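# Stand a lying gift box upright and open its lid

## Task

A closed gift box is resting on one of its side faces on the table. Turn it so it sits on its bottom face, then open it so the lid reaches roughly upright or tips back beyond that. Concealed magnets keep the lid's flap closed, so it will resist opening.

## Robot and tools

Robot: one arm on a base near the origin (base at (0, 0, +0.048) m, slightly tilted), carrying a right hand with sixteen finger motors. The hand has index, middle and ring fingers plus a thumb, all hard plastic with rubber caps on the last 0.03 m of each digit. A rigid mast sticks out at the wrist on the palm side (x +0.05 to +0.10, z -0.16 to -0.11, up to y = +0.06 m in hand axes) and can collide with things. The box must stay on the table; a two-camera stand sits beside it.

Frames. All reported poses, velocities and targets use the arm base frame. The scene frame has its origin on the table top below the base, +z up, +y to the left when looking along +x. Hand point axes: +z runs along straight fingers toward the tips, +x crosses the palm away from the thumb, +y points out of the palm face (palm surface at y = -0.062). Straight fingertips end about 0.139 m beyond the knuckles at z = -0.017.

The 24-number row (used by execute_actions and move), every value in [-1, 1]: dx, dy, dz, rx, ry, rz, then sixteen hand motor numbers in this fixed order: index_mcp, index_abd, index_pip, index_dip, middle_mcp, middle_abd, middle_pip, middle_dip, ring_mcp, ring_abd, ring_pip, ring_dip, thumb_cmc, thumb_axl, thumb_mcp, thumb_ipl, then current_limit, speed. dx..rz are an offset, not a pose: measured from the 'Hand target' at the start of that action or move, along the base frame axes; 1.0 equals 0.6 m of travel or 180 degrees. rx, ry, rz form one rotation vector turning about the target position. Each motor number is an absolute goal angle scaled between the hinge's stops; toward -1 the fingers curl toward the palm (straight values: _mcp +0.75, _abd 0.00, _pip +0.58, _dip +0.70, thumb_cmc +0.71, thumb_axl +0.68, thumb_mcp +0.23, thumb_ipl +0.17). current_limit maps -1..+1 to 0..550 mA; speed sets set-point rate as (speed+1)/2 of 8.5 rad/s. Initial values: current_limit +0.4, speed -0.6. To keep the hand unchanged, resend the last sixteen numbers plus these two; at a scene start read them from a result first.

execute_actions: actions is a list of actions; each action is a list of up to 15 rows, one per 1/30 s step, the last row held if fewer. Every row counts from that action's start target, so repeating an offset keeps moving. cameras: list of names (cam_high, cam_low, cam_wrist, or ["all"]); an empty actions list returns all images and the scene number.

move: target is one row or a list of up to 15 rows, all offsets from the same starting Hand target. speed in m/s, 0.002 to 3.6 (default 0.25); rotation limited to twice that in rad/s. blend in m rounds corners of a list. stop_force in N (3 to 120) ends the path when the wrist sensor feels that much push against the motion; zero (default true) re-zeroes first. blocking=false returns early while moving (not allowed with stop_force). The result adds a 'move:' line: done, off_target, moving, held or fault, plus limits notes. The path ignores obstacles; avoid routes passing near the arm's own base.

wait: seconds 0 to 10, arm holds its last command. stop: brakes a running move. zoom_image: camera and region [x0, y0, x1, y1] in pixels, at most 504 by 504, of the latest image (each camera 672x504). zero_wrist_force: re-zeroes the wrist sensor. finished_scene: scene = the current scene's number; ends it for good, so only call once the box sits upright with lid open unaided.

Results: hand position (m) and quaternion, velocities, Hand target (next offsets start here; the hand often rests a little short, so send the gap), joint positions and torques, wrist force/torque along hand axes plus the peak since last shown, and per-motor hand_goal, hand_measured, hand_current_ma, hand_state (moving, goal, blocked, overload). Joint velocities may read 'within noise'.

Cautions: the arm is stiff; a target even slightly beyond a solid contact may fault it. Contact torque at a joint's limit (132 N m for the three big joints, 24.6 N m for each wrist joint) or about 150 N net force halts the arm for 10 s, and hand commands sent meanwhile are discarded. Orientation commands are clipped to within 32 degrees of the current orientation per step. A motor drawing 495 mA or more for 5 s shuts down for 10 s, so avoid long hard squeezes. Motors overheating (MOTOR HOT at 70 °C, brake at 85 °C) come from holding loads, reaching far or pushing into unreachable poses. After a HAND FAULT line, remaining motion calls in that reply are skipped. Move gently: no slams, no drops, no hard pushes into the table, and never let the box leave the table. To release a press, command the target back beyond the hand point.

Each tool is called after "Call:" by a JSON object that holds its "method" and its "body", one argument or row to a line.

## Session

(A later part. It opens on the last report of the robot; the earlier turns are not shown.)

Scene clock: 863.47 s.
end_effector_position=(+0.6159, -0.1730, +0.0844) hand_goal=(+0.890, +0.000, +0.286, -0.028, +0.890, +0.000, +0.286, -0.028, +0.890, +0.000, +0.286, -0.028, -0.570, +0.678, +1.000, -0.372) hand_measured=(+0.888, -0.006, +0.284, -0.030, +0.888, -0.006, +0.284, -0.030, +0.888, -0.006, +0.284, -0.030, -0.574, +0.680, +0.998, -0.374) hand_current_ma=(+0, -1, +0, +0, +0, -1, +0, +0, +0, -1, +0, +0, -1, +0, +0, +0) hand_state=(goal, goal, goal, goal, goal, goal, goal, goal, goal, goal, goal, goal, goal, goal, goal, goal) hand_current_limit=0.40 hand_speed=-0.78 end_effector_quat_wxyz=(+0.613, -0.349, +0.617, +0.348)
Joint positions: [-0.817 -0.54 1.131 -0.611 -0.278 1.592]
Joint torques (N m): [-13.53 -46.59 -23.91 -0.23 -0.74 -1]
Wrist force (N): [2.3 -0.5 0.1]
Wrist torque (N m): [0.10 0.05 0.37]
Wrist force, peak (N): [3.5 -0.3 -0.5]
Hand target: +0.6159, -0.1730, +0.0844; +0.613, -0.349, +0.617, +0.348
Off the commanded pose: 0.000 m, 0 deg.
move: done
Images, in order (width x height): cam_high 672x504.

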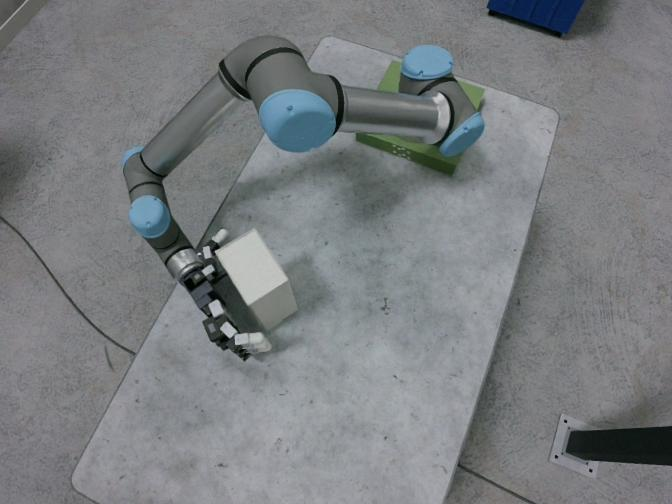

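Call:
{"method": "move", "body": {
  "target": [
    [0, 0, 0.3927, 0, 0, 0, 0.89, 0.0, 0.285, -0.029, 0.89, 0.0, 0.285, -0.029, 0.89, 0.0, 0.285, -0.029, -0.571, 0.678, 1.0, -0.373, 0.4, -0.6],
    [0.003, 0.012, 0.3927, -0.2997, -0.4551, -0.0196, 0.918, 0.0, -0.372, 0.116, 1.0, 0.0, 0.576, 0.696, 1.0, 0.0, 0.576, 0.696, 1.0, 0.678, 0.226, 0.168, 0.4, -0.4],
    [0.003, 0.012, 0.126, -0.2997, -0.4551, -0.0196, 0.918, 0.0, -0.372, 0.116, 1.0, 0.0, 0.576, 0.696, 1.0, 0.0, 0.576, 0.696, 1.0, 0.678, 0.226, 0.168, 0.4, -0.4]
  ],
  "speed": [0.25, 0.5, 0.25],
  "blend": [0.0, 0.0, 0],
  "cameras": ["cam_high", "cam_low", "cam_wrist"]
}}

Call:
{"method": "zoom_image", "body": {
  "camera": "cam_high",
  "region": [120, 180, 320, 380]
}}

Scene clock: 877.57 s.
end_effector_position=(+0.6177, -0.1659, +0.1600) hand_goal=(+0.918, +0.000, -0.372, +0.116, +1.000, +0.000, +0.576, +0.696, +1.000, +0.000, +0.576, +0.696, +1.000, +0.678, +0.226, +0.168) hand_measured=(+0.900, -0.002, -0.370, +0.114, +0.980, -0.002, +0.570, +0.692, +0.980, -0.002, +0.570, +0.692, +0.984, +0.680, +0.228, +0.166) hand_current_ma=(-10, +0, +0, +0, -13, +0, -2, +0, -12, +0, -1, +0, -9, +0, +0, +0) hand_state=(goal, goal, goal, goal, blocked, goal, goal, goal, goal, goal, goal, goal, goal, goal, goal, goal) hand_current_limit=0.40 hand_speed=-0.40 end_effector_quat_wxyz=(+0.655, -0.686, +0.172, -0.265)
Joint positions: [-0.851 -0.977 1.418 -0.444 -0.221 -0.137]
Joint torques (N m): [14.39 -36.5 -26.31 1.87 0.71 -1.42]
Wrist force (N): [0.4 0.6 -0.4]
Wrist torque (N m): [0.02 0.12 0.22]
Wrist force, peak (N): [4.8 -0.4 -0.1]
Hand target: +0.6177, -0.1658, +0.1600; +0.655, -0.686, +0.172, -0.265
Off the commanded pose: 0.000 m, 0 deg.
move: done

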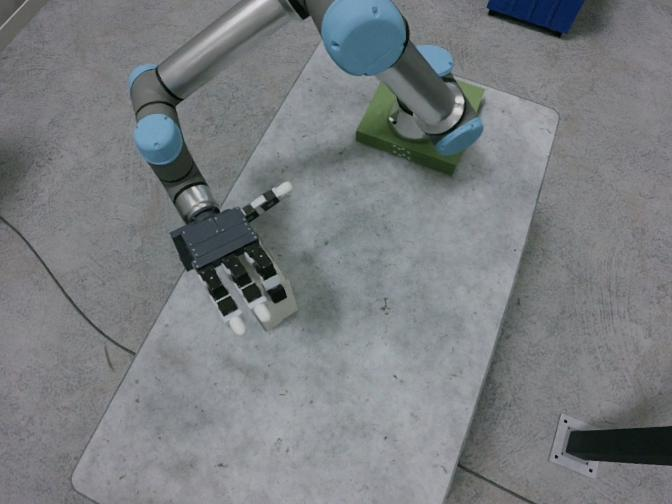

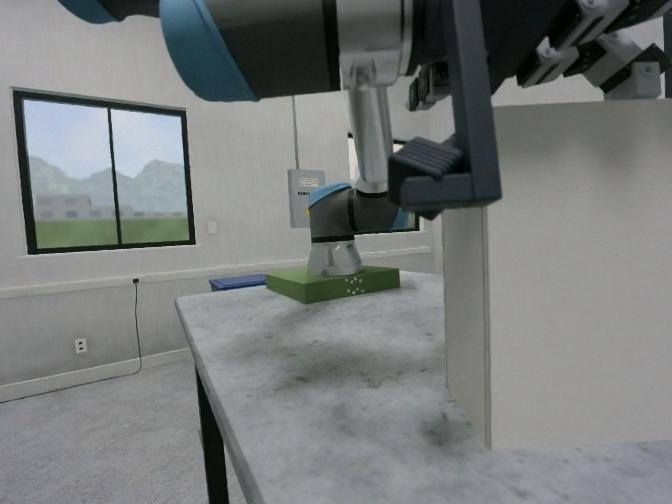

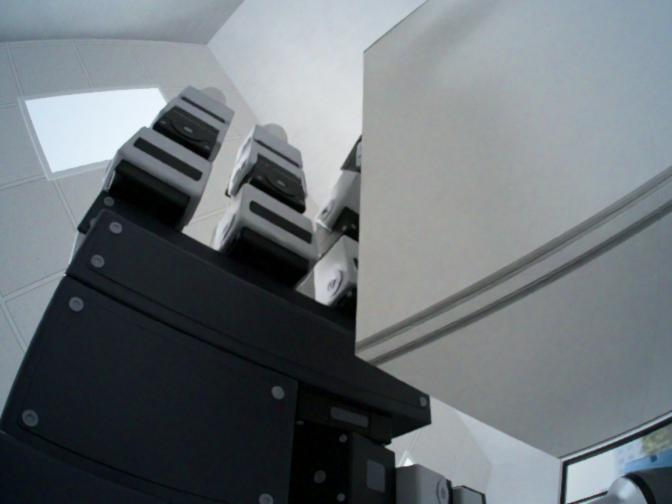

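Scaled by 2.520.

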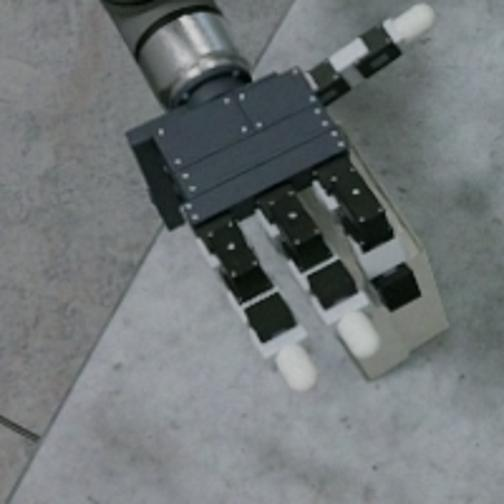

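Call:
{"method": "move", "body": {
  "target": [0, 0, -0.075, 0, 0, 0, 0.918, 0.0, -0.372, 0.116, 1.0, 0.0, 0.576, 0.696, 1.0, 0.0, 0.576, 0.696, 1.0, 0.678, 0.226, 0.168, 0.4, -0.4],
  "speed": 0.06,
  "stop_force": 6
}}

Call:
{"method": "move", "body": {
  "target": [0, 0, -0.05, 0, 0, 0, 0.918, 0.0, -0.372, 0.116, 1.0, 0.0, 0.576, 0.696, 1.0, 0.0, 0.576, 0.696, 1.0, 0.678, 0.226, 0.168, 0.4, -0.4],
  "speed": 0.015,
  "stop_force": 6,
  "cameras": ["cam_high", "cam_low", "cam_wrist"]
}}

Call:
{"method": "zoom_image", "body": {
  "camera": "cam_high",
  "region": [120, 180, 320, 380]
}}

Scene clock: 887.93 s.
end_effector_position=(+0.6177, -0.1658, +0.1233) hand_goal=(+0.918, +0.000, -0.372, +0.116, +1.000, +0.000, +0.576, +0.696, +1.000, +0.000, +0.576, +0.696, +1.000, +0.678, +0.226, +0.168) hand_measured=(+0.900, -0.002, -0.370, +0.114, +0.980, -0.002, +0.570, +0.692, +0.980, -0.002, +0.570, +0.692, +0.996, +0.682, +0.228, +0.166) hand_current_ma=(-10, +0, +0, +0, -13, +0, -2, +0, -12, +0, -1, +0, -1, +1, +0, +0) hand_state=(goal, goal, goal, goal, blocked, goal, goal, goal, goal, goal, goal, goal, goal, goal, goal, goal) hand_current_limit=0.40 hand_speed=-0.40 end_effector_quat_wxyz=(+0.655, -0.686, +0.172, -0.265)
Joint positions: [-0.851 -0.936 1.455 -0.52 -0.221 -0.138]
Joint torques (N m): [5.39 -36.11 -28.75 -1.37 -1.04 0.08]
Wrist force (N): [0.2 0.0 -0.4]
Wrist torque (N m): [-0.04 0.13 0.24]
Wrist force, peak (N): [12.3 -54.9 -5.0]
Hand target: +0.6177, -0.1658, +0.1233; +0.655, -0.686, +0.172, -0.265 (not the last commanded pose)
Off the commanded pose: 0.008 m, 0 deg.
move: contact

Scene clock: 889.03 s.
end_effector_position=(+0.6178, -0.1658, +0.1227) hand_goal=(+0.918, +0.000, -0.372, +0.116, +1.000, +0.000, +0.576, +0.696, +1.000, +0.000, +0.576, +0.696, +1.000, +0.678, +0.226, +0.168) hand_measured=(+0.900, -0.002, -0.370, +0.114, +0.980, -0.002, +0.570, +0.692, +0.980, -0.002, +0.570, +0.692, +1.000, +0.682, +0.228, +0.166) hand_current_ma=(-10, +0, +0, +0, -13, +0, -2, +0, -12, +0, -1, +0, +0, +1, +0, +0) hand_state=(goal, goal, goal, goal, blocked, goal, goal, goal, goal, goal, goal, goal, goal, goal, goal, goal) hand_current_limit=0.40 hand_speed=-0.40 end_effector_quat_wxyz=(+0.655, -0.686, +0.171, -0.265)
Joint positions: [-0.851 -0.935 1.455 -0.522 -0.221 -0.138]
Joint torques (N m): [5.42 -53.32 -26.36 1.95 -1.12 -0.33]
Wrist force (N): [0.8 -7.6 -0.6]
Wrist torque (N m): [-0.78 0.08 0.42]
Wrist force, peak (N): [2.4 -18.6 -0.8]
Hand target: +0.6178, -0.1658, +0.1227; +0.655, -0.686, +0.171, -0.265 (not the last commanded pose)
Off the commanded pose: 0.029 m, 0 deg.
move: contact

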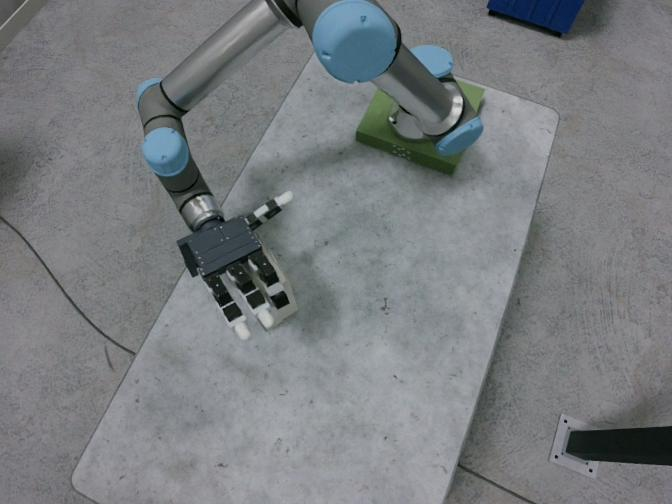

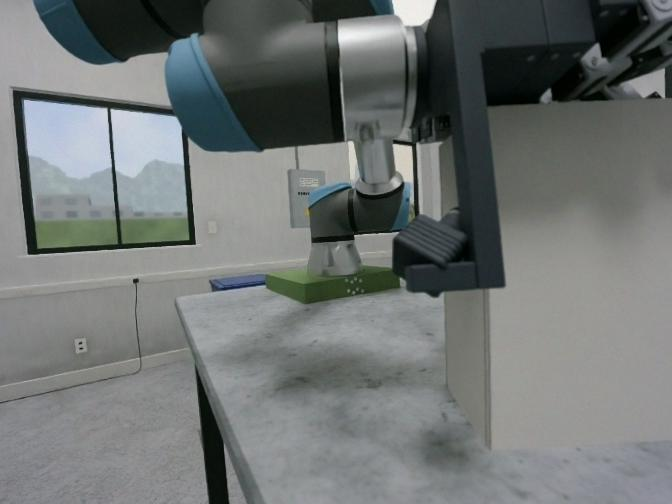

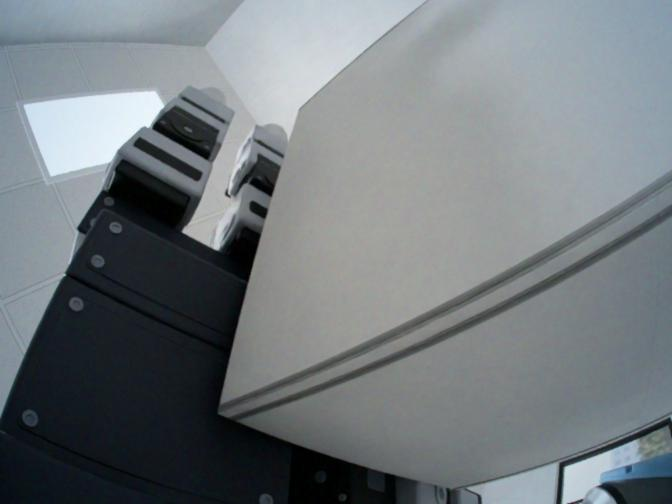

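Scaled by 2.520.

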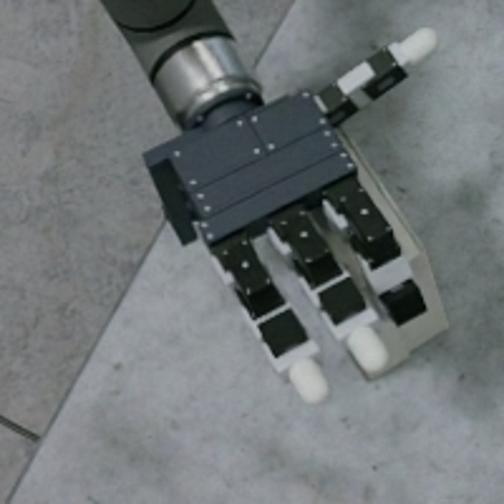

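Call:
{"method": "move", "body": {
  "target": [
    [0, 0, 0.345, 0, 0, 0, 0.918, 0.0, -0.372, 0.116, 1.0, 0.0, 0.576, 0.696, 1.0, 0.0, 0.576, 0.696, 1.0, 0.678, 0.226, 0.168, 0.4, -0.4],
    [-0.0312, 0.008, 0.345, -0.2679, -0.3686, 0, 0.89, 0.0, 0.285, -0.029, 0.89, 0.0, 0.285, -0.029, 0.89, 0.0, 0.285, -0.029, -0.571, 0.678, 1.0, -0.373, 0.4, -0.3],
    [-0.0312, 0.008, -0.0712, -0.2679, -0.3686, 0, 0.89, 0.0, 0.285, -0.029, 0.89, 0.0, 0.285, -0.029, 0.89, 0.0, 0.285, -0.029, -0.571, 0.678, 1.0, -0.373, 0.4, -0.5]
  ],
  "speed": [0.25, 0.5, 0.2],
  "blend": [0.0, 0.0, 0],
  "cameras": ["cam_high", "cam_wrist"]
}}

Call:
{"method": "zoom_image", "body": {
  "camera": "cam_high",
  "region": [140, 180, 340, 380]
}}

Scene clock: 918.27 s.
end_effector_position=(+0.5986, -0.1607, +0.1841) hand_goal=(+0.890, +0.000, +0.286, -0.028, +0.890, +0.000, +0.286, -0.028, +0.890, +0.000, +0.286, -0.028, -0.570, +0.678, +1.000, -0.372) hand_measured=(+0.892, +0.004, +0.284, -0.026, +0.892, +0.002, +0.288, -0.026, +0.892, +0.002, +0.288, -0.026, -0.566, +0.668, +1.000, -0.370) hand_current_ma=(+0, +0, +0, +0, +0, +0, +0, +0, +0, +0, +0, +0, +1, -4, +0, +0) hand_state=(goal, goal, goal, goal, goal, goal, goal, goal, goal, goal, goal, goal, goal, goal, goal, goal) hand_current_limit=0.40 hand_speed=-0.30 end_effector_quat_wxyz=(-0.321, +0.629, +0.321, +0.631)
Joint positions: [-0.917 -1.157 1.835 -0.668 -0.289 -1.582]
Joint torques (N m): [-0.64 -34.48 -17.87 0.62 -0.19 -0.14]
Wrist force (N): [-1.6 -1.2 -1.4]
Wrist torque (N m): [0.15 0.18 -0.44]
Wrist force, peak (N): [87.1 -31.1 -13.7]
Hand target: +0.5986, -0.1607, +0.1841; -0.321, +0.629, +0.321, +0.631 (not the last commanded pose)
Off the commanded pose: 0.104 m, 0 deg.
FORCE FAULT: contact force on the arm reached its limit, and the arm stopped for 10 seconds. The contact can be on any part of the arm, not only on its tool. That time counts as 20 of the actions that you can send in this scene. The arm's remaining commands of this call were not run. The arm's target is now where it stood when the stop ended, not its last command. The arm accepts commands again.
move: fault; path passed 2 of 3 targets; target 3's new numbers were not sent
Images, in order (width x height): cam_high 672x504, cam_wrist 672x504.

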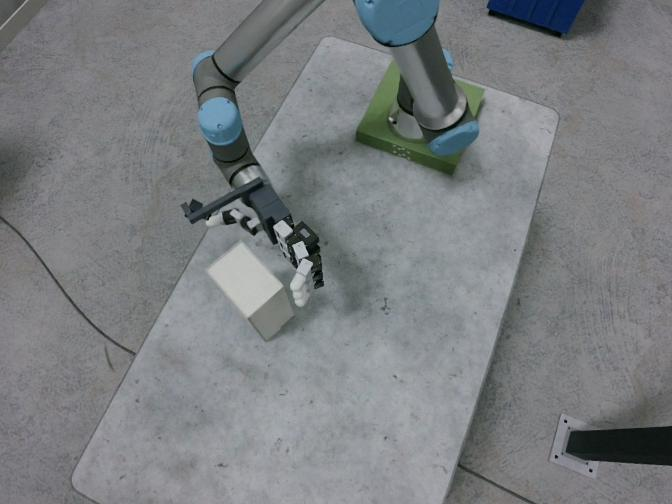

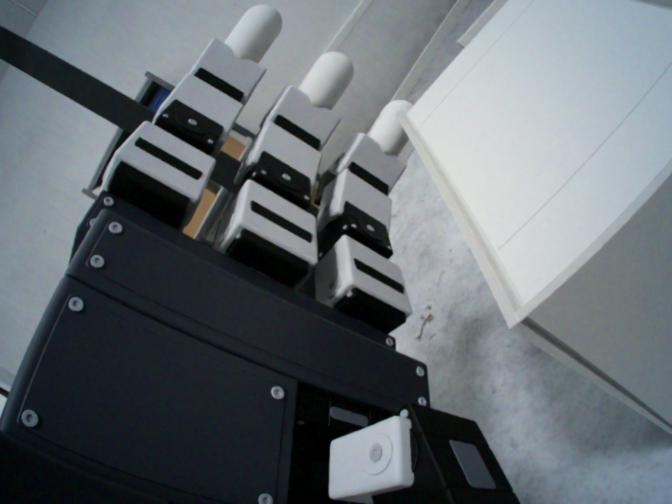

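Scaled by 2.520.

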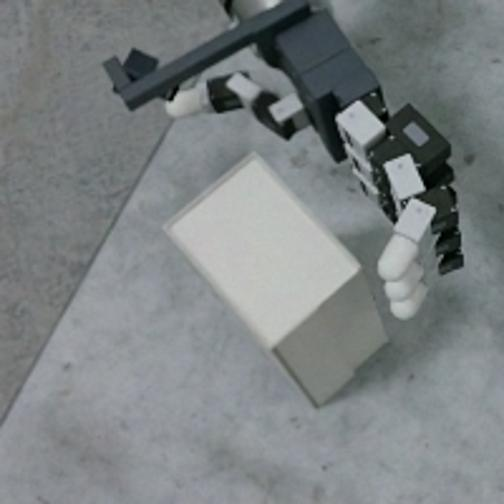

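Call:
{"method": "move", "body": {
  "target": [
    [0, 0, 0.243, 0, 0, 0, 0.89, 0.0, 0.285, -0.029, 0.89, 0.0, 0.285, -0.029, 0.89, 0.0, 0.285, -0.029, -0.571, 0.678, 1.0, -0.373, 0.4, -0.5],
    [-0.0952, 0.0685, 0.243, 0, 0, 0.05, 0.89, 0.0, 0.285, -0.029, 0.89, 0.0, 0.285, -0.029, 0.89, 0.0, 0.285, -0.029, -0.571, 0.678, 1.0, -0.373, 0.4, -0.5],
    [-0.0952, 0.0685, -0.1733, 0, 0, 0.05, 0.89, 0.0, 0.285, -0.029, 0.89, 0.0, 0.285, -0.029, 0.89, 0.0, 0.285, -0.029, -0.571, 0.678, 1.0, -0.373, 0.4, -0.5]
  ],
  "speed": [0.25, 0.3, 0.25],
  "blend": [0.02, 0.02, 0],
  "cameras": ["cam_high", "cam_wrist"]
}}

Call:
{"method": "zoom_image", "body": {
  "camera": "cam_high",
  "region": [140, 180, 340, 380]
}}

Scene clock: 928.93 s.
end_effector_position=(+0.5415, -0.1196, +0.0802) hand_goal=(+0.890, +0.000, +0.286, -0.028, +0.890, +0.000, +0.286, -0.028, +0.890, +0.000, +0.286, -0.028, -0.570, +0.678, +1.000, -0.372) hand_measured=(+0.890, +0.004, +0.284, -0.026, +0.890, +0.002, +0.288, -0.026, +0.890, +0.002, +0.288, -0.026, -0.564, +0.670, +1.000, -0.370) hand_current_ma=(+0, +0, +0, +0, +0, +0, +0, +0, +0, +0, +0, +0, +1, -3, +0, +0) hand_state=(goal, goal, goal, goal, goal, goal, goal, goal, goal, goal, goal, goal, goal, goal, goal, goal) hand_current_limit=0.40 hand_speed=-0.50 end_effector_quat_wxyz=(-0.369, +0.602, +0.370, +0.604)
Joint positions: [-0.962 -1.025 1.997 -0.966 -0.491 -1.578]
Joint torques (N m): [13.7 -23.83 -17.48 -0.86 2 -1.15]
Wrist force (N): [-1.7 -1.2 -1.7]
Wrist torque (N m): [0.15 0.20 -0.44]
Wrist force, peak (N): [-4.0 -1.0 -1.3]
Hand target: +0.5415, -0.1196, +0.0801; -0.369, +0.602, +0.370, +0.604
Off the commanded pose: 0.000 m, 0 deg.
move: done
Images, in order (width x height): cam_high 672x504, cam_wrist 672x504.

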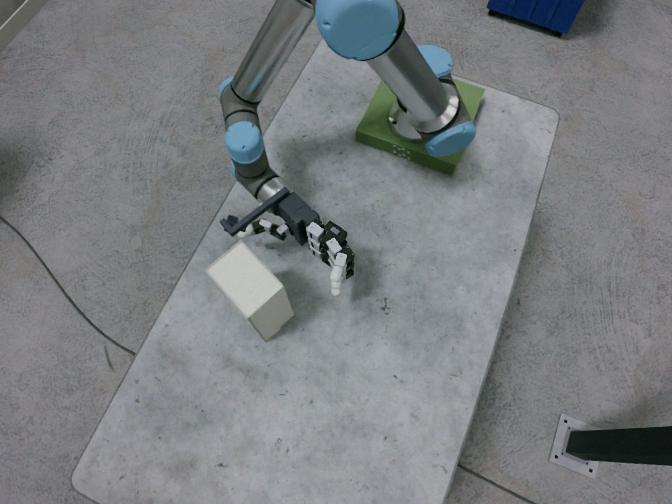

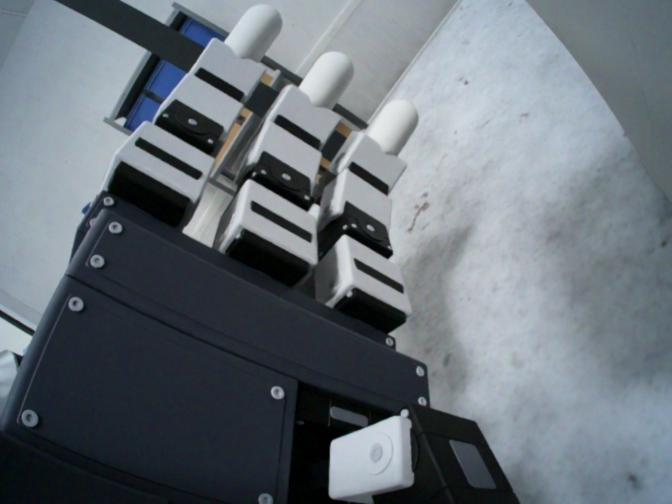

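Scaled by 2.520.

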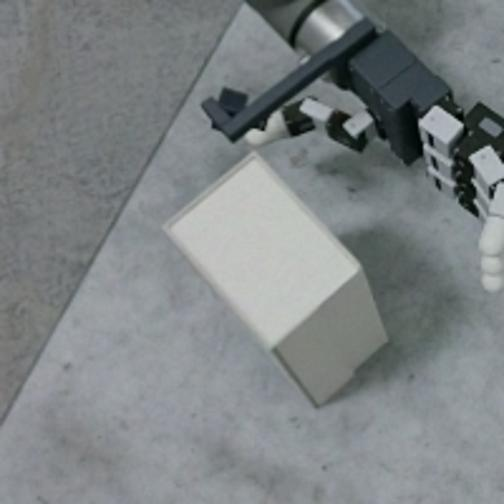

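Call:
{"method": "move", "body": {
  "target": [0.1278, -0.0427, 0, 0, 0, 0, 0.89, 0.0, 0.285, -0.029, 0.89, 0.0, 0.285, -0.029, 0.89, 0.0, 0.285, -0.029, -0.571, 0.678, 1.0, -0.373, 0.4, -0.5],
  "speed": 0.06,
  "stop_force": 8,
  "cameras": ["cam_high", "cam_wrist"]
}}

Call:
{"method": "zoom_image", "body": {
  "camera": "cam_high",
  "region": [140, 180, 340, 380]
}}

Scene clock: 934.63 s.
end_effector_position=(+0.6182, -0.1452, +0.0801) hand_goal=(+0.890, +0.000, +0.286, -0.028, +0.890, +0.000, +0.286, -0.028, +0.890, +0.000, +0.286, -0.028, -0.570, +0.678, +1.000, -0.372) hand_measured=(+0.890, +0.004, +0.284, -0.026, +0.890, +0.002, +0.288, -0.026, +0.890, +0.002, +0.288, -0.026, -0.564, +0.670, +1.000, -0.370) hand_current_ma=(+0, +0, +0, +0, +0, +0, +0, +0, +0, +0, +0, +0, +1, -3, +0, +0) hand_state=(goal, goal, goal, goal, goal, goal, goal, goal, goal, goal, goal, goal, goal, goal, goal, goal) hand_current_limit=0.40 hand_speed=-0.50 end_effector_quat_wxyz=(-0.369, +0.602, +0.370, +0.604)
Joint positions: [-0.868 -0.904 1.755 -0.844 -0.397 -1.579]
Joint torques (N m): [-14.2 -53.29 -19.74 -1 -2.37 1.18]
Wrist force (N): [-1.7 -1.2 -1.4]
Wrist torque (N m): [0.13 0.19 -0.33]
Wrist force, peak (N): [-1.7 -2.0 -1.6]
Hand target: +0.6182, -0.1452, +0.0801; -0.369, +0.602, +0.370, +0.604
Off the commanded pose: 0.000 m, 0 deg.
move: done
Images, in order (width x height): cam_high 672x504, cam_wrist 672x504.

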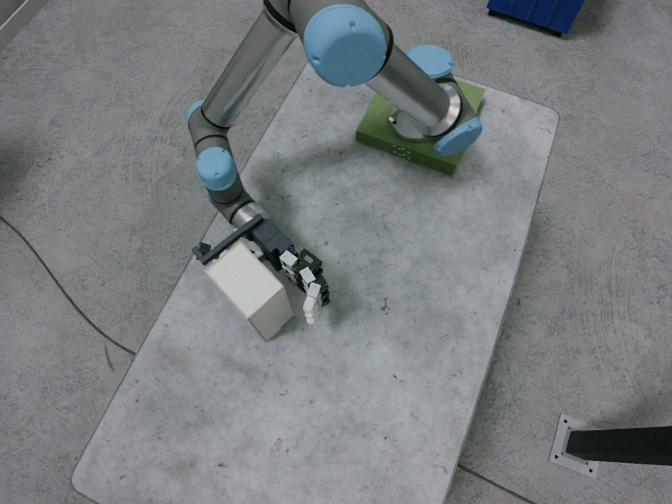

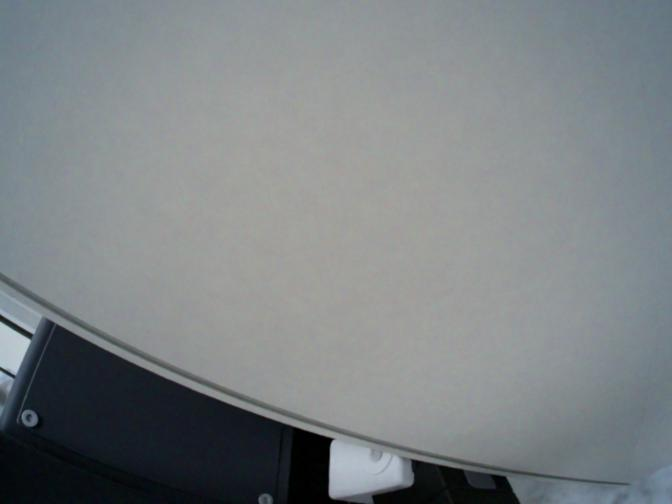

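Scaled by 2.520.

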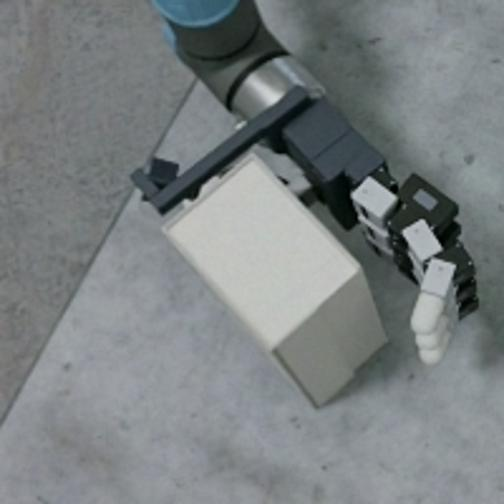

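Call:
{"method": "move", "body": {
  "target": [0,0,0,0,0,0,0.65,0,0.201,-0.183,0.65,0,0.201,-0.183,0.65,0,0.201,-0.183,-0.571,0.678,0.93,-0.95,0.4,-0.5],
  "speed": 0.05,
  "cameras": ["cam_high","cam_low"]
}}

Scene clock: 950.63 s.
end_effector_position=(+0.6182, -0.1452, +0.0801) hand_goal=(+0.650, +0.000, +0.202, -0.182, +0.650, +0.000, +0.202, -0.182, +0.650, +0.000, +0.202, -0.182, -0.570, +0.678, +0.930, -0.950) hand_measured=(+0.652, +0.004, +0.204, -0.180, +0.652, +0.002, +0.204, -0.180, +0.652, +0.002, +0.204, -0.180, -0.564, +0.672, +0.936, -0.938) hand_current_ma=(+0, +0, +0, +0, +0, +0, +0, +0, +0, +0, +0, +0, +1, -2, +2, +9) hand_state=(goal, goal, goal, goal, goal, goal, goal, goal, goal, goal, goal, goal, goal, goal, goal, goal) hand_current_limit=0.40 hand_speed=-0.50 end_effector_quat_wxyz=(-0.369, +0.602, +0.370, +0.604)
Joint positions: [-0.868 -0.904 1.755 -0.844 -0.397 -1.579]
Joint torques (N m): [-12.99 -52.12 -21.12 -0.47 -0.26 1.03]
Wrist force (N): [-1.6 -0.7 -1.9]
Wrist torque (N m): [0.17 0.14 -0.25]
Wrist force, peak (N): [-1.7 -1.0 -2.4]
Hand target: +0.6182, -0.1452, +0.0801; -0.369, +0.602, +0.370, +0.604
Off the commanded pose: 0.000 m, 0 deg.
move: done
Images, in order (width x height): cam_high 672x504, cam_low 672x504.

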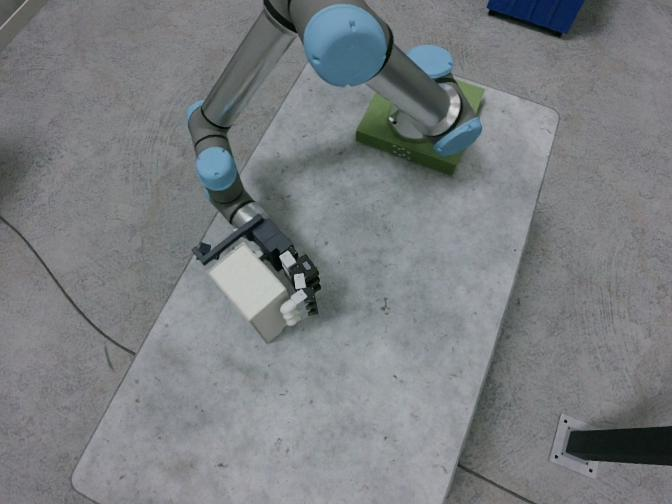

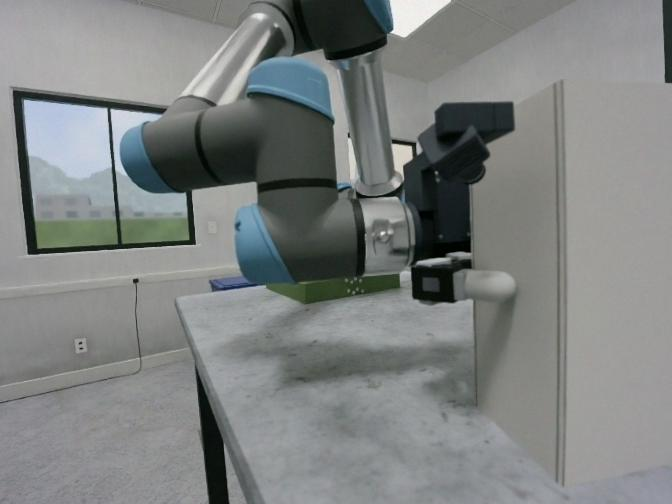

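Call:
{"method": "zoom_image", "body": {
  "camera": "cam_high",
  "region": [180, 190, 360, 350]
}}

Call:
{"method": "zoom_image", "body": {
  "camera": "cam_low",
  "region": [380, 60, 672, 504]
}}

Scaled by 2.800.

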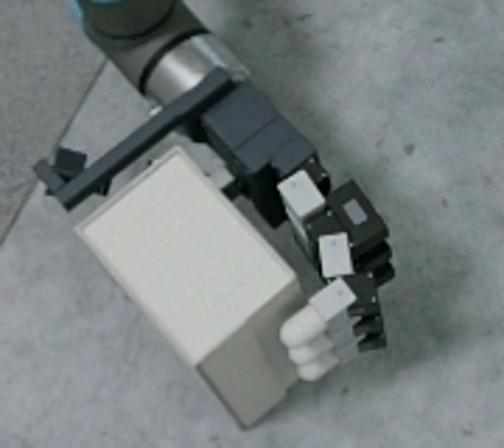

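Scaled by 1.135.

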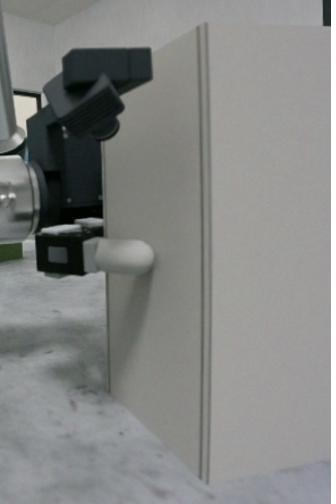

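Call:
{"method": "move", "body": {
  "target": [0,0,0,0,0,0,0.52,0,0.139,-0.217,0.63,0,0.18,-0.19,0.52,0,0.139,-0.217,-0.571,0.678,0.674,-1.0,0.6,-0.8],
  "speed": 0.05,
  "cameras": ["cam_high"]
}}

Call:
{"method": "zoom_image", "body": {
  "camera": "cam_high",
  "region": [180, 190, 360, 350]
}}

Scene clock: 953.30 s.
end_effector_position=(+0.6182, -0.1452, +0.0801) hand_goal=(+0.520, +0.000, +0.140, -0.216, +0.630, +0.000, +0.180, -0.190, +0.520, +0.000, +0.140, -0.216, -0.570, +0.678, +0.674, -1.000) hand_measured=(+0.590, +0.004, +0.168, -0.204, +0.632, +0.002, +0.182, -0.188, +0.600, +0.002, +0.170, -0.198, -0.564, +0.672, +0.892, -0.968) hand_current_ma=(+115, +0, +21, +4, +0, +0, +0, +0, +147, +0, +24, +10, +2, -2, +439, +44) hand_state=(blocked, goal, blocked, goal, goal, goal, goal, goal, blocked, goal, blocked, goal, goal, goal, blocked, blocked) hand_current_limit=0.60 hand_speed=-0.80 end_effector_quat_wxyz=(-0.369, +0.602, +0.370, +0.604)
Joint positions: [-0.868 -0.904 1.755 -0.844 -0.397 -1.579]
Joint torques (N m): [-2.86 -51.01 -20.6 1.96 1.46 1.04]
Wrist force (N): [-1.6 -1.3 -1.8]
Wrist torque (N m): [0.10 -0.07 -0.25]
Wrist force, peak (N): [-1.8 -0.9 -2.3]
Hand target: +0.6182, -0.1452, +0.0801; -0.369, +0.602, +0.370, +0.604
Off the commanded pose: 0.000 m, 0 deg.
move: done
Images, in order (width x height): cam_high 672x504.

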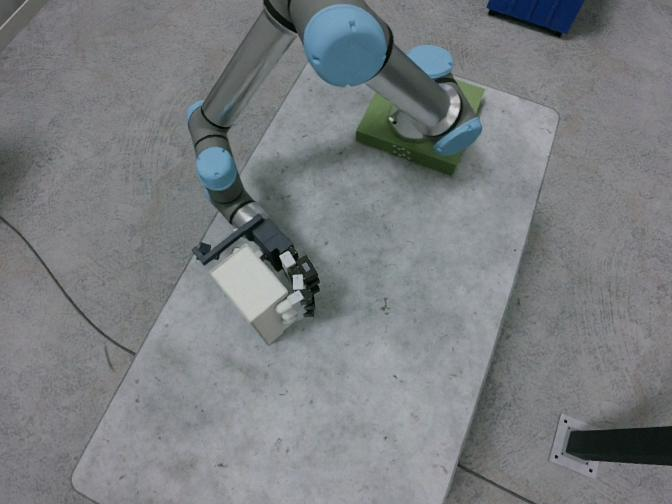

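Scaled by 2.800.

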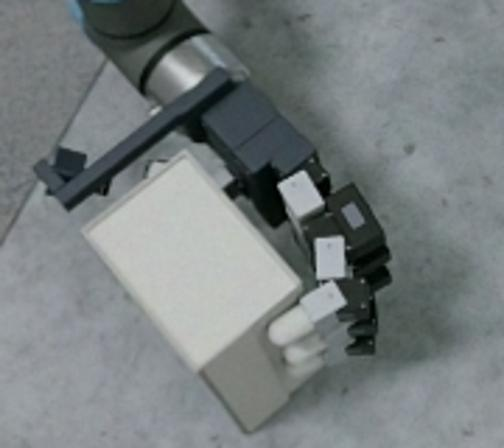

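Call:
{"method": "move", "body": {
  "target": [0,0,0,0,0,0,0.52,0,0.139,-0.217,0.479,0,0.358,-0.174,0.52,0,0.139,-0.217,-0.571,0.678,0.674,-1.0,0.6,-0.8],
  "speed": 0.05
}}

Call:
{"method": "move", "body": {
  "target": [0,0,0,0,0,0,0.52,0,0.139,-0.217,0.342,0,0.504,-0.174,0.52,0,0.139,-0.217,-0.571,0.678,0.674,-1.0,0.6,-0.8],
  "speed": 0.05
}}

Call:
{"method": "move", "body": {
  "target": [0,0,0,0,0,0,0.52,0,0.139,-0.217,0.205,0,0.650,-0.10,0.52,0,0.139,-0.217,-0.571,0.678,0.674,-1.0,0.7,-0.8],
  "speed": 0.05,
  "cameras": ["cam_high"]
}}

Call:
{"method": "zoom_image", "body": {
  "camera": "cam_high",
  "region": [180, 190, 360, 350]
}}

Scene clock: 959.40 s.
end_effector_position=(+0.6182, -0.1452, +0.0801) hand_goal=(+0.520, +0.000, +0.140, -0.216, +0.480, +0.000, +0.358, -0.174, +0.520, +0.000, +0.140, -0.216, -0.570, +0.678, +0.674, -1.000) hand_measured=(+0.590, +0.004, +0.168, -0.204, +0.482, +0.002, +0.356, -0.176, +0.600, +0.002, +0.170, -0.198, -0.564, +0.672, +0.892, -0.968) hand_current_ma=(+115, +0, +21, +4, +0, +0, +0, +0, +147, +0, +24, +10, +2, -2, +440, +45) hand_state=(blocked, goal, blocked, goal, goal, goal, goal, goal, blocked, goal, blocked, goal, goal, goal, blocked, blocked) hand_current_limit=0.60 hand_speed=-0.80 end_effector_quat_wxyz=(-0.369, +0.602, +0.370, +0.604)
Joint positions: [-0.868 -0.904 1.755 -0.844 -0.397 -1.579]
Joint torques (N m): [10.33 -47.51 -20.74 2.02 1.52 0.82]
Wrist force (N): [-1.8 -1.3 -1.9]
Wrist torque (N m): [0.10 -0.03 -0.25]
Wrist force, peak (N): [-1.8 -1.4 -2.1]
Hand target: +0.6182, -0.1452, +0.0801; -0.369, +0.602, +0.370, +0.604
Off the commanded pose: 0.000 m, 0 deg.
move: done

Scene clock: 959.90 s.
end_effector_position=(+0.6182, -0.1452, +0.0801) hand_goal=(+0.520, +0.000, +0.140, -0.216, +0.342, +0.000, +0.504, -0.174, +0.520, +0.000, +0.140, -0.216, -0.570, +0.678, +0.674, -1.000) hand_measured=(+0.586, +0.004, +0.170, -0.198, +0.396, +0.002, +0.506, -0.176, +0.596, +0.002, +0.174, -0.192, -0.564, +0.672, +0.890, -0.968) hand_current_ma=(+104, +0, +24, +10, +71, +0, +0, +0, +135, +0, +27, +17, +2, -2, +440, +46) hand_state=(blocked, goal, blocked, goal, blocked, goal, goal, goal, blocked, goal, blocked, blocked, goal, goal, blocked, blocked) hand_current_limit=0.60 hand_speed=-0.80 end_effector_quat_wxyz=(-0.369, +0.602, +0.370, +0.604)
Joint positions: [-0.868 -0.904 1.755 -0.844 -0.397 -1.579]
Joint torques (N m): [11.73 -47.85 -20.12 1.99 1.56 0.96]
Wrist force (N): [-1.4 -1.3 -1.8]
Wrist torque (N m): [0.13 -0.04 -0.25]
Wrist force, peak (N): [-1.6 -1.4 -1.9]
Hand target: +0.6182, -0.1452, +0.0801; -0.369, +0.602, +0.370, +0.604
Off the commanded pose: 0.000 m, 0 deg.
move: done

Scene clock: 960.40 s.
end_effector_position=(+0.6182, -0.1452, +0.0801) hand_goal=(+0.520, +0.000, +0.140, -0.216, +0.206, +0.000, +0.650, -0.100, +0.520, +0.000, +0.140, -0.216, -0.570, +0.678, +0.674, -1.000) hand_measured=(+0.574, +0.004, +0.178, -0.184, +0.336, +0.002, +0.662, -0.102, +0.584, +0.002, +0.182, -0.178, -0.564, +0.672, +0.890, -0.966) hand_current_ma=(+70, +0, +37, +26, +342, +0, +4, +0, +96, +0, +40, +35, +2, -2, +468, +49) hand_state=(blocked, goal, blocked, blocked, blocked, goal, goal, goal, blocked, goal, blocked, blocked, goal, goal, blocked, blocked) hand_current_limit=0.70 hand_speed=-0.80 end_effector_quat_wxyz=(-0.369, +0.602, +0.370, +0.604)
Joint positions: [-0.868 -0.904 1.755 -0.844 -0.397 -1.579]
Joint torques (N m): [12.23 -46.89 -21.3 1.9 1.52 0.75]
Wrist force (N): [-0.3 -1.5 -1.2]
Wrist torque (N m): [0.13 -0.08 -0.22]
Wrist force, peak (N): [-1.1 -1.7 -1.7]
Hand target: +0.6182, -0.1452, +0.0801; -0.369, +0.602, +0.370, +0.604
Off the commanded pose: 0.000 m, 0 deg.
move: done
Images, in order (width x height): cam_high 672x504.

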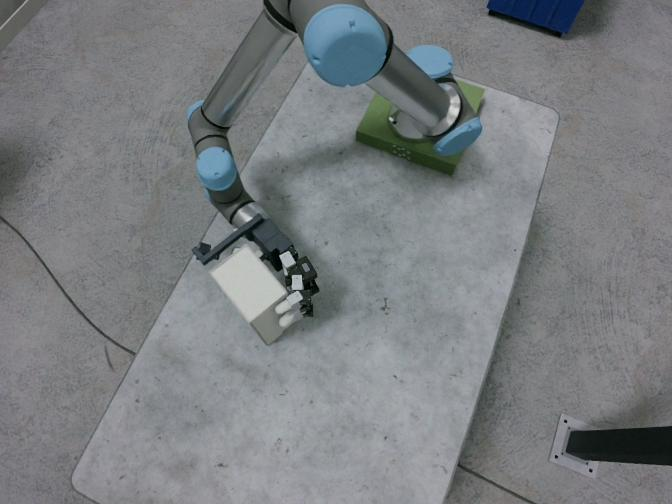

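Scaled by 2.800.

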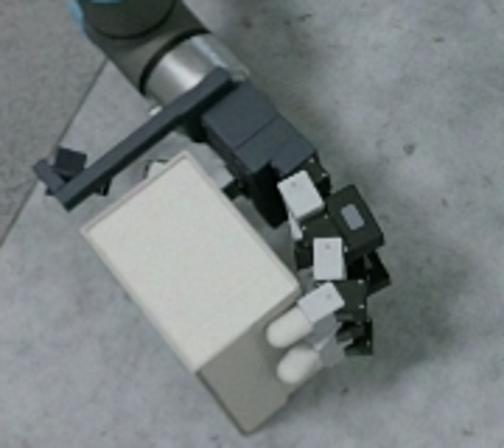

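Call:
{"method": "execute_actions", "body": {
  "actions": [],
  "cameras": ["cam_wrist"]
}}

Scene clock: 969.37 s.
end_effector_position=(+0.6182, -0.1452, +0.0801) hand_goal=(+0.520, +0.000, +0.140, -0.216, +0.206, +0.000, +0.650, -0.100, +0.520, +0.000, +0.140, -0.216, -0.570, +0.678, +0.674, -1.000) hand_measured=(+0.574, +0.004, +0.178, -0.184, +0.336, +0.002, +0.662, -0.102, +0.584, +0.002, +0.182, -0.178, -0.564, +0.672, +0.890, -0.966) hand_current_ma=(+70, +0, +37, +26, +342, +0, +4, +0, +96, +0, +40, +35, +2, -2, +468, +49) hand_state=(blocked, goal, blocked, blocked, blocked, goal, goal, goal, blocked, goal, blocked, blocked, goal, goal, blocked, blocked) hand_current_limit=0.70 hand_speed=-0.80 end_effector_quat_wxyz=(-0.369, +0.602, +0.370, +0.604)
Joint positions: [-0.868 -0.904 1.755 -0.844 -0.397 -1.579]
Joint velocities: within noise
Joint torques (N m): [11.85 -44.15 -20.68 1.99 1.31 0.74]
Wrist force (N): [-0.2 -1.6 -1.0]
Wrist torque (N m): [0.11 -0.06 -0.23]
Wrist force, peak (N): [-0.4 -1.8 -1.2]
Hand target: +0.6182, -0.1452, +0.0801; -0.369, +0.602, +0.370, +0.604
Off the commanded pose: 0.000 m, 0 deg.
Images, in order (width x height): cam_wrist 672x504.

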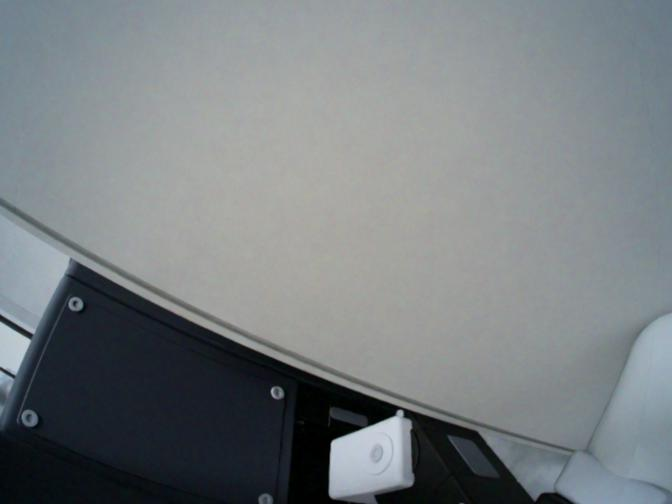

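Call:
{"method": "move", "body": {
  "target": [0,0,0,0,0,0,0.836,0,-0.153,0.043,0.836,0,-0.153,0.043,0.836,0,-0.153,0.043,-0.571,0.678,0.966,-0.881,0.5,-0.5],
  "speed": 0.05
}}

Call:
{"method": "move", "body": {
  "target": [0.00605,0.0119,0,0,0,0,0.836,0,-0.153,0.043,0.836,0,-0.153,0.043,0.836,0,-0.153,0.043,-0.571,0.678,0.966,-0.881,0.5,-0.5],
  "speed": 0.03
}}

Call:
{"method": "move", "body": {
  "target": [0.01188,-0.00605,0,0,0,0,0.836,0,-0.153,0.043,0.836,0,-0.153,0.043,0.836,0,-0.153,0.043,-0.571,0.678,0.966,-0.881,0.5,-0.5],
  "speed": 0.006,
  "stop_force": 3,
  "cameras": ["cam_high"]
}}

Call:
{"method": "zoom_image", "body": {
  "camera": "cam_high",
  "region": [180, 190, 360, 350]
}}

Scene clock: 984.93 s.
end_effector_position=(+0.6182, -0.1452, +0.0801) hand_goal=(+0.836, +0.000, -0.152, +0.044, +0.836, +0.000, -0.152, +0.044, +0.836, +0.000, -0.152, +0.044, -0.570, +0.678, +0.966, -0.880) hand_measured=(+0.834, +0.004, -0.148, +0.042, +0.834, +0.002, -0.150, +0.042, +0.834, +0.002, -0.150, +0.042, -0.564, +0.672, +0.964, -0.882) hand_current_ma=(+0, +0, +0, +0, +0, +0, +0, +0, +0, +0, +0, +0, +2, -2, +0, +0) hand_state=(goal, goal, goal, goal, goal, goal, goal, goal, goal, goal, goal, goal, goal, goal, goal, goal) hand_current_limit=0.50 hand_speed=-0.50 end_effector_quat_wxyz=(-0.369, +0.602, +0.370, +0.604)
Joint positions: [-0.868 -0.904 1.755 -0.844 -0.397 -1.579]
Joint torques (N m): [12.97 -42.04 -19.18 2.14 1.36 0.74]
Wrist force (N): [-1.4 -1.0 -1.1]
Wrist torque (N m): [0.13 0.15 -0.28]
Wrist force, peak (N): [-1.7 -1.0 -1.5]
Hand target: +0.6182, -0.1452, +0.0801; -0.369, +0.602, +0.370, +0.604
Off the commanded pose: 0.000 m, 0 deg.
move: done

Scene clock: 985.63 s.
end_effector_position=(+0.6219, -0.1379, +0.0801) hand_goal=(+0.836, +0.000, -0.152, +0.044, +0.836, +0.000, -0.152, +0.044, +0.836, +0.000, -0.152, +0.044, -0.570, +0.678, +0.966, -0.880) hand_measured=(+0.834, +0.004, -0.148, +0.042, +0.834, +0.002, -0.150, +0.042, +0.834, +0.002, -0.150, +0.042, -0.564, +0.672, +0.964, -0.882) hand_current_ma=(+0, +0, +0, +0, +0, +0, +0, +0, +0, +0, +0, +0, +2, -2, +0, +0) hand_state=(goal, goal, goal, goal, goal, goal, goal, goal, goal, goal, goal, goal, goal, goal, goal, goal) hand_current_limit=0.50 hand_speed=-0.50 end_effector_quat_wxyz=(-0.369, +0.602, +0.370, +0.604)
Joint positions: [-0.854 -0.906 1.759 -0.845 -0.383 -1.58]
Joint torques (N m): [-7.18 -50.96 -11.01 -0.91 -1 -1.44]
Wrist force (N): [-1.7 -1.8 -1.7]
Wrist torque (N m): [0.08 0.18 -0.29]
Wrist force, peak (N): [-1.7 -1.8 -1.7]
Hand target: +0.6218, -0.1381, +0.0801; -0.369, +0.602, +0.370, +0.604
Off the commanded pose: 0.000 m, 0 deg.
move: done

Scene clock: 987.83 s.
end_effector_position=(+0.6289, -0.1417, +0.0801) hand_goal=(+0.836, +0.000, -0.152, +0.044, +0.836, +0.000, -0.152, +0.044, +0.836, +0.000, -0.152, +0.044, -0.570, +0.678, +0.966, -0.880) hand_measured=(+0.834, +0.004, -0.148, +0.042, +0.834, +0.002, -0.150, +0.042, +0.834, +0.002, -0.150, +0.042, -0.564, +0.672, +0.964, -0.882) hand_current_ma=(+0, +0, +0, +0, +0, +0, +0, +0, +0, +0, +0, +0, +2, -2, +0, +0) hand_state=(goal, goal, goal, goal, goal, goal, goal, goal, goal, goal, goal, goal, goal, goal, goal, goal) hand_current_limit=0.50 hand_speed=-0.50 end_effector_quat_wxyz=(-0.369, +0.602, +0.370, +0.604)
Joint positions: [-0.848 -0.893 1.733 -0.832 -0.377 -1.58]
Joint torques (N m): [3.95 -49.92 -7.69 -0.77 -0.82 -1.47]
Wrist force (N): [-1.8 -1.3 -1.4]
Wrist torque (N m): [0.12 0.19 -0.30]
Wrist force, peak (N): [-1.6 -1.9 -1.8]
Hand target: +0.6289, -0.1417, +0.0801; -0.369, +0.602, +0.370, +0.604
Off the commanded pose: 0.000 m, 0 deg.
move: done
Images, in order (width x height): cam_high 672x504.

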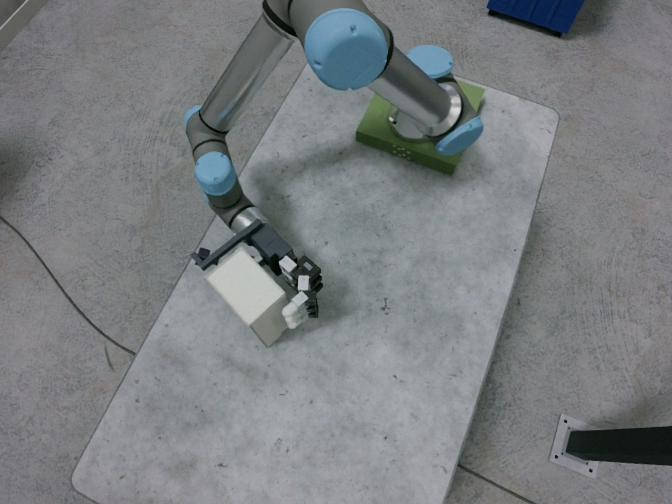

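Scaled by 2.800.

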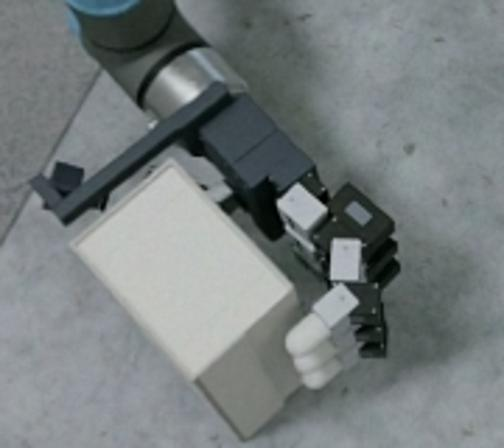

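Call:
{"method": "move", "body": {
  "target": [0,0,0,0,0,0,0.60,0,-0.241,-0.058,0.836,0,-0.153,0.043,0.60,0,-0.241,-0.058,-0.571,0.678,0.70,-0.95,0.6,-0.8],
  "speed": 0.05
}}

Call:
{"method": "wait", "body": {
  "seconds": 1,
  "cameras": ["cam_high"]
}}

Call:
{"method": "zoom_image", "body": {
  "camera": "cam_high",
  "region": [180, 190, 360, 350]
}}

Scene clock: 991.33 s.
end_effector_position=(+0.6289, -0.1417, +0.0801) hand_goal=(+0.600, +0.000, -0.240, -0.058, +0.836, +0.000, -0.152, +0.044, +0.600, +0.000, -0.240, -0.058, -0.570, +0.678, +0.700, -0.950) hand_measured=(+0.724, +0.004, -0.190, -0.034, +0.834, +0.002, -0.150, +0.042, +0.734, +0.000, -0.190, -0.028, -0.562, +0.672, +0.922, -0.910) hand_current_ma=(+310, +0, +56, +16, +0, +0, +0, +0, +361, +0, +58, +24, +2, -2, +440, +67) hand_state=(blocked, goal, blocked, blocked, goal, goal, goal, goal, blocked, goal, blocked, blocked, goal, goal, blocked, blocked) hand_current_limit=0.60 hand_speed=-0.80 end_effector_quat_wxyz=(-0.369, +0.602, +0.370, +0.604)
Joint positions: [-0.848 -0.893 1.733 -0.832 -0.377 -1.58]
Joint torques (N m): [-12.37 -52.24 -7.59 -0.76 -1.76 0.08]
Wrist force (N): [1.1 -2.6 0.1]
Wrist torque (N m): [0.01 -0.06 -0.26]
Wrist force, peak (N): [1.4 -2.8 -0.2]
Hand target: +0.6289, -0.1417, +0.0801; -0.369, +0.602, +0.370, +0.604
Off the commanded pose: 0.000 m, 0 deg.
move: done

Scene clock: 992.33 s.
end_effector_position=(+0.6289, -0.1417, +0.0801) hand_goal=(+0.600, +0.000, -0.240, -0.058, +0.836, +0.000, -0.152, +0.044, +0.600, +0.000, -0.240, -0.058, -0.570, +0.678, +0.700, -0.950) hand_measured=(+0.724, +0.004, -0.190, -0.034, +0.834, +0.002, -0.150, +0.042, +0.734, +0.000, -0.190, -0.028, -0.562, +0.672, +0.922, -0.910) hand_current_ma=(+310, +0, +56, +16, +0, +0, +0, +0, +361, +0, +58, +24, +2, -2, +440, +67) hand_state=(blocked, goal, blocked, blocked, goal, goal, goal, goal, blocked, goal, blocked, blocked, goal, goal, blocked, blocked) hand_current_limit=0.60 hand_speed=-0.80 end_effector_quat_wxyz=(-0.369, +0.602, +0.370, +0.604)
Joint positions: [-0.848 -0.893 1.733 -0.832 -0.377 -1.58]
Joint torques (N m): [-12.66 -51.84 -9.67 -0.93 -1.68 0.68]
Wrist force (N): [1.2 -2.7 0.0]
Wrist torque (N m): [0.01 -0.06 -0.26]
Wrist force, peak (N): [1.3 -2.9 -0.3]
Hand target: +0.6289, -0.1417, +0.0801; -0.369, +0.602, +0.370, +0.604
Off the commanded pose: 0.000 m, 0 deg.
wait: 1.00 s; at rest by 0.17 s
Images, in order (width x height): cam_high 672x504.

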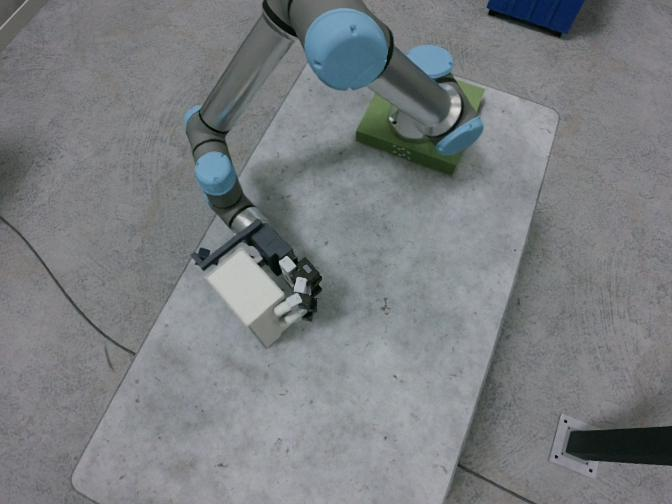

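Scaled by 2.800.

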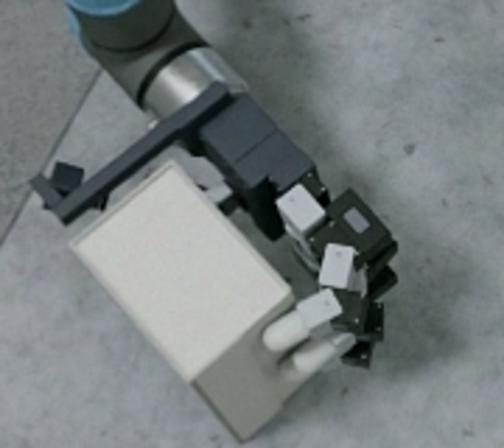

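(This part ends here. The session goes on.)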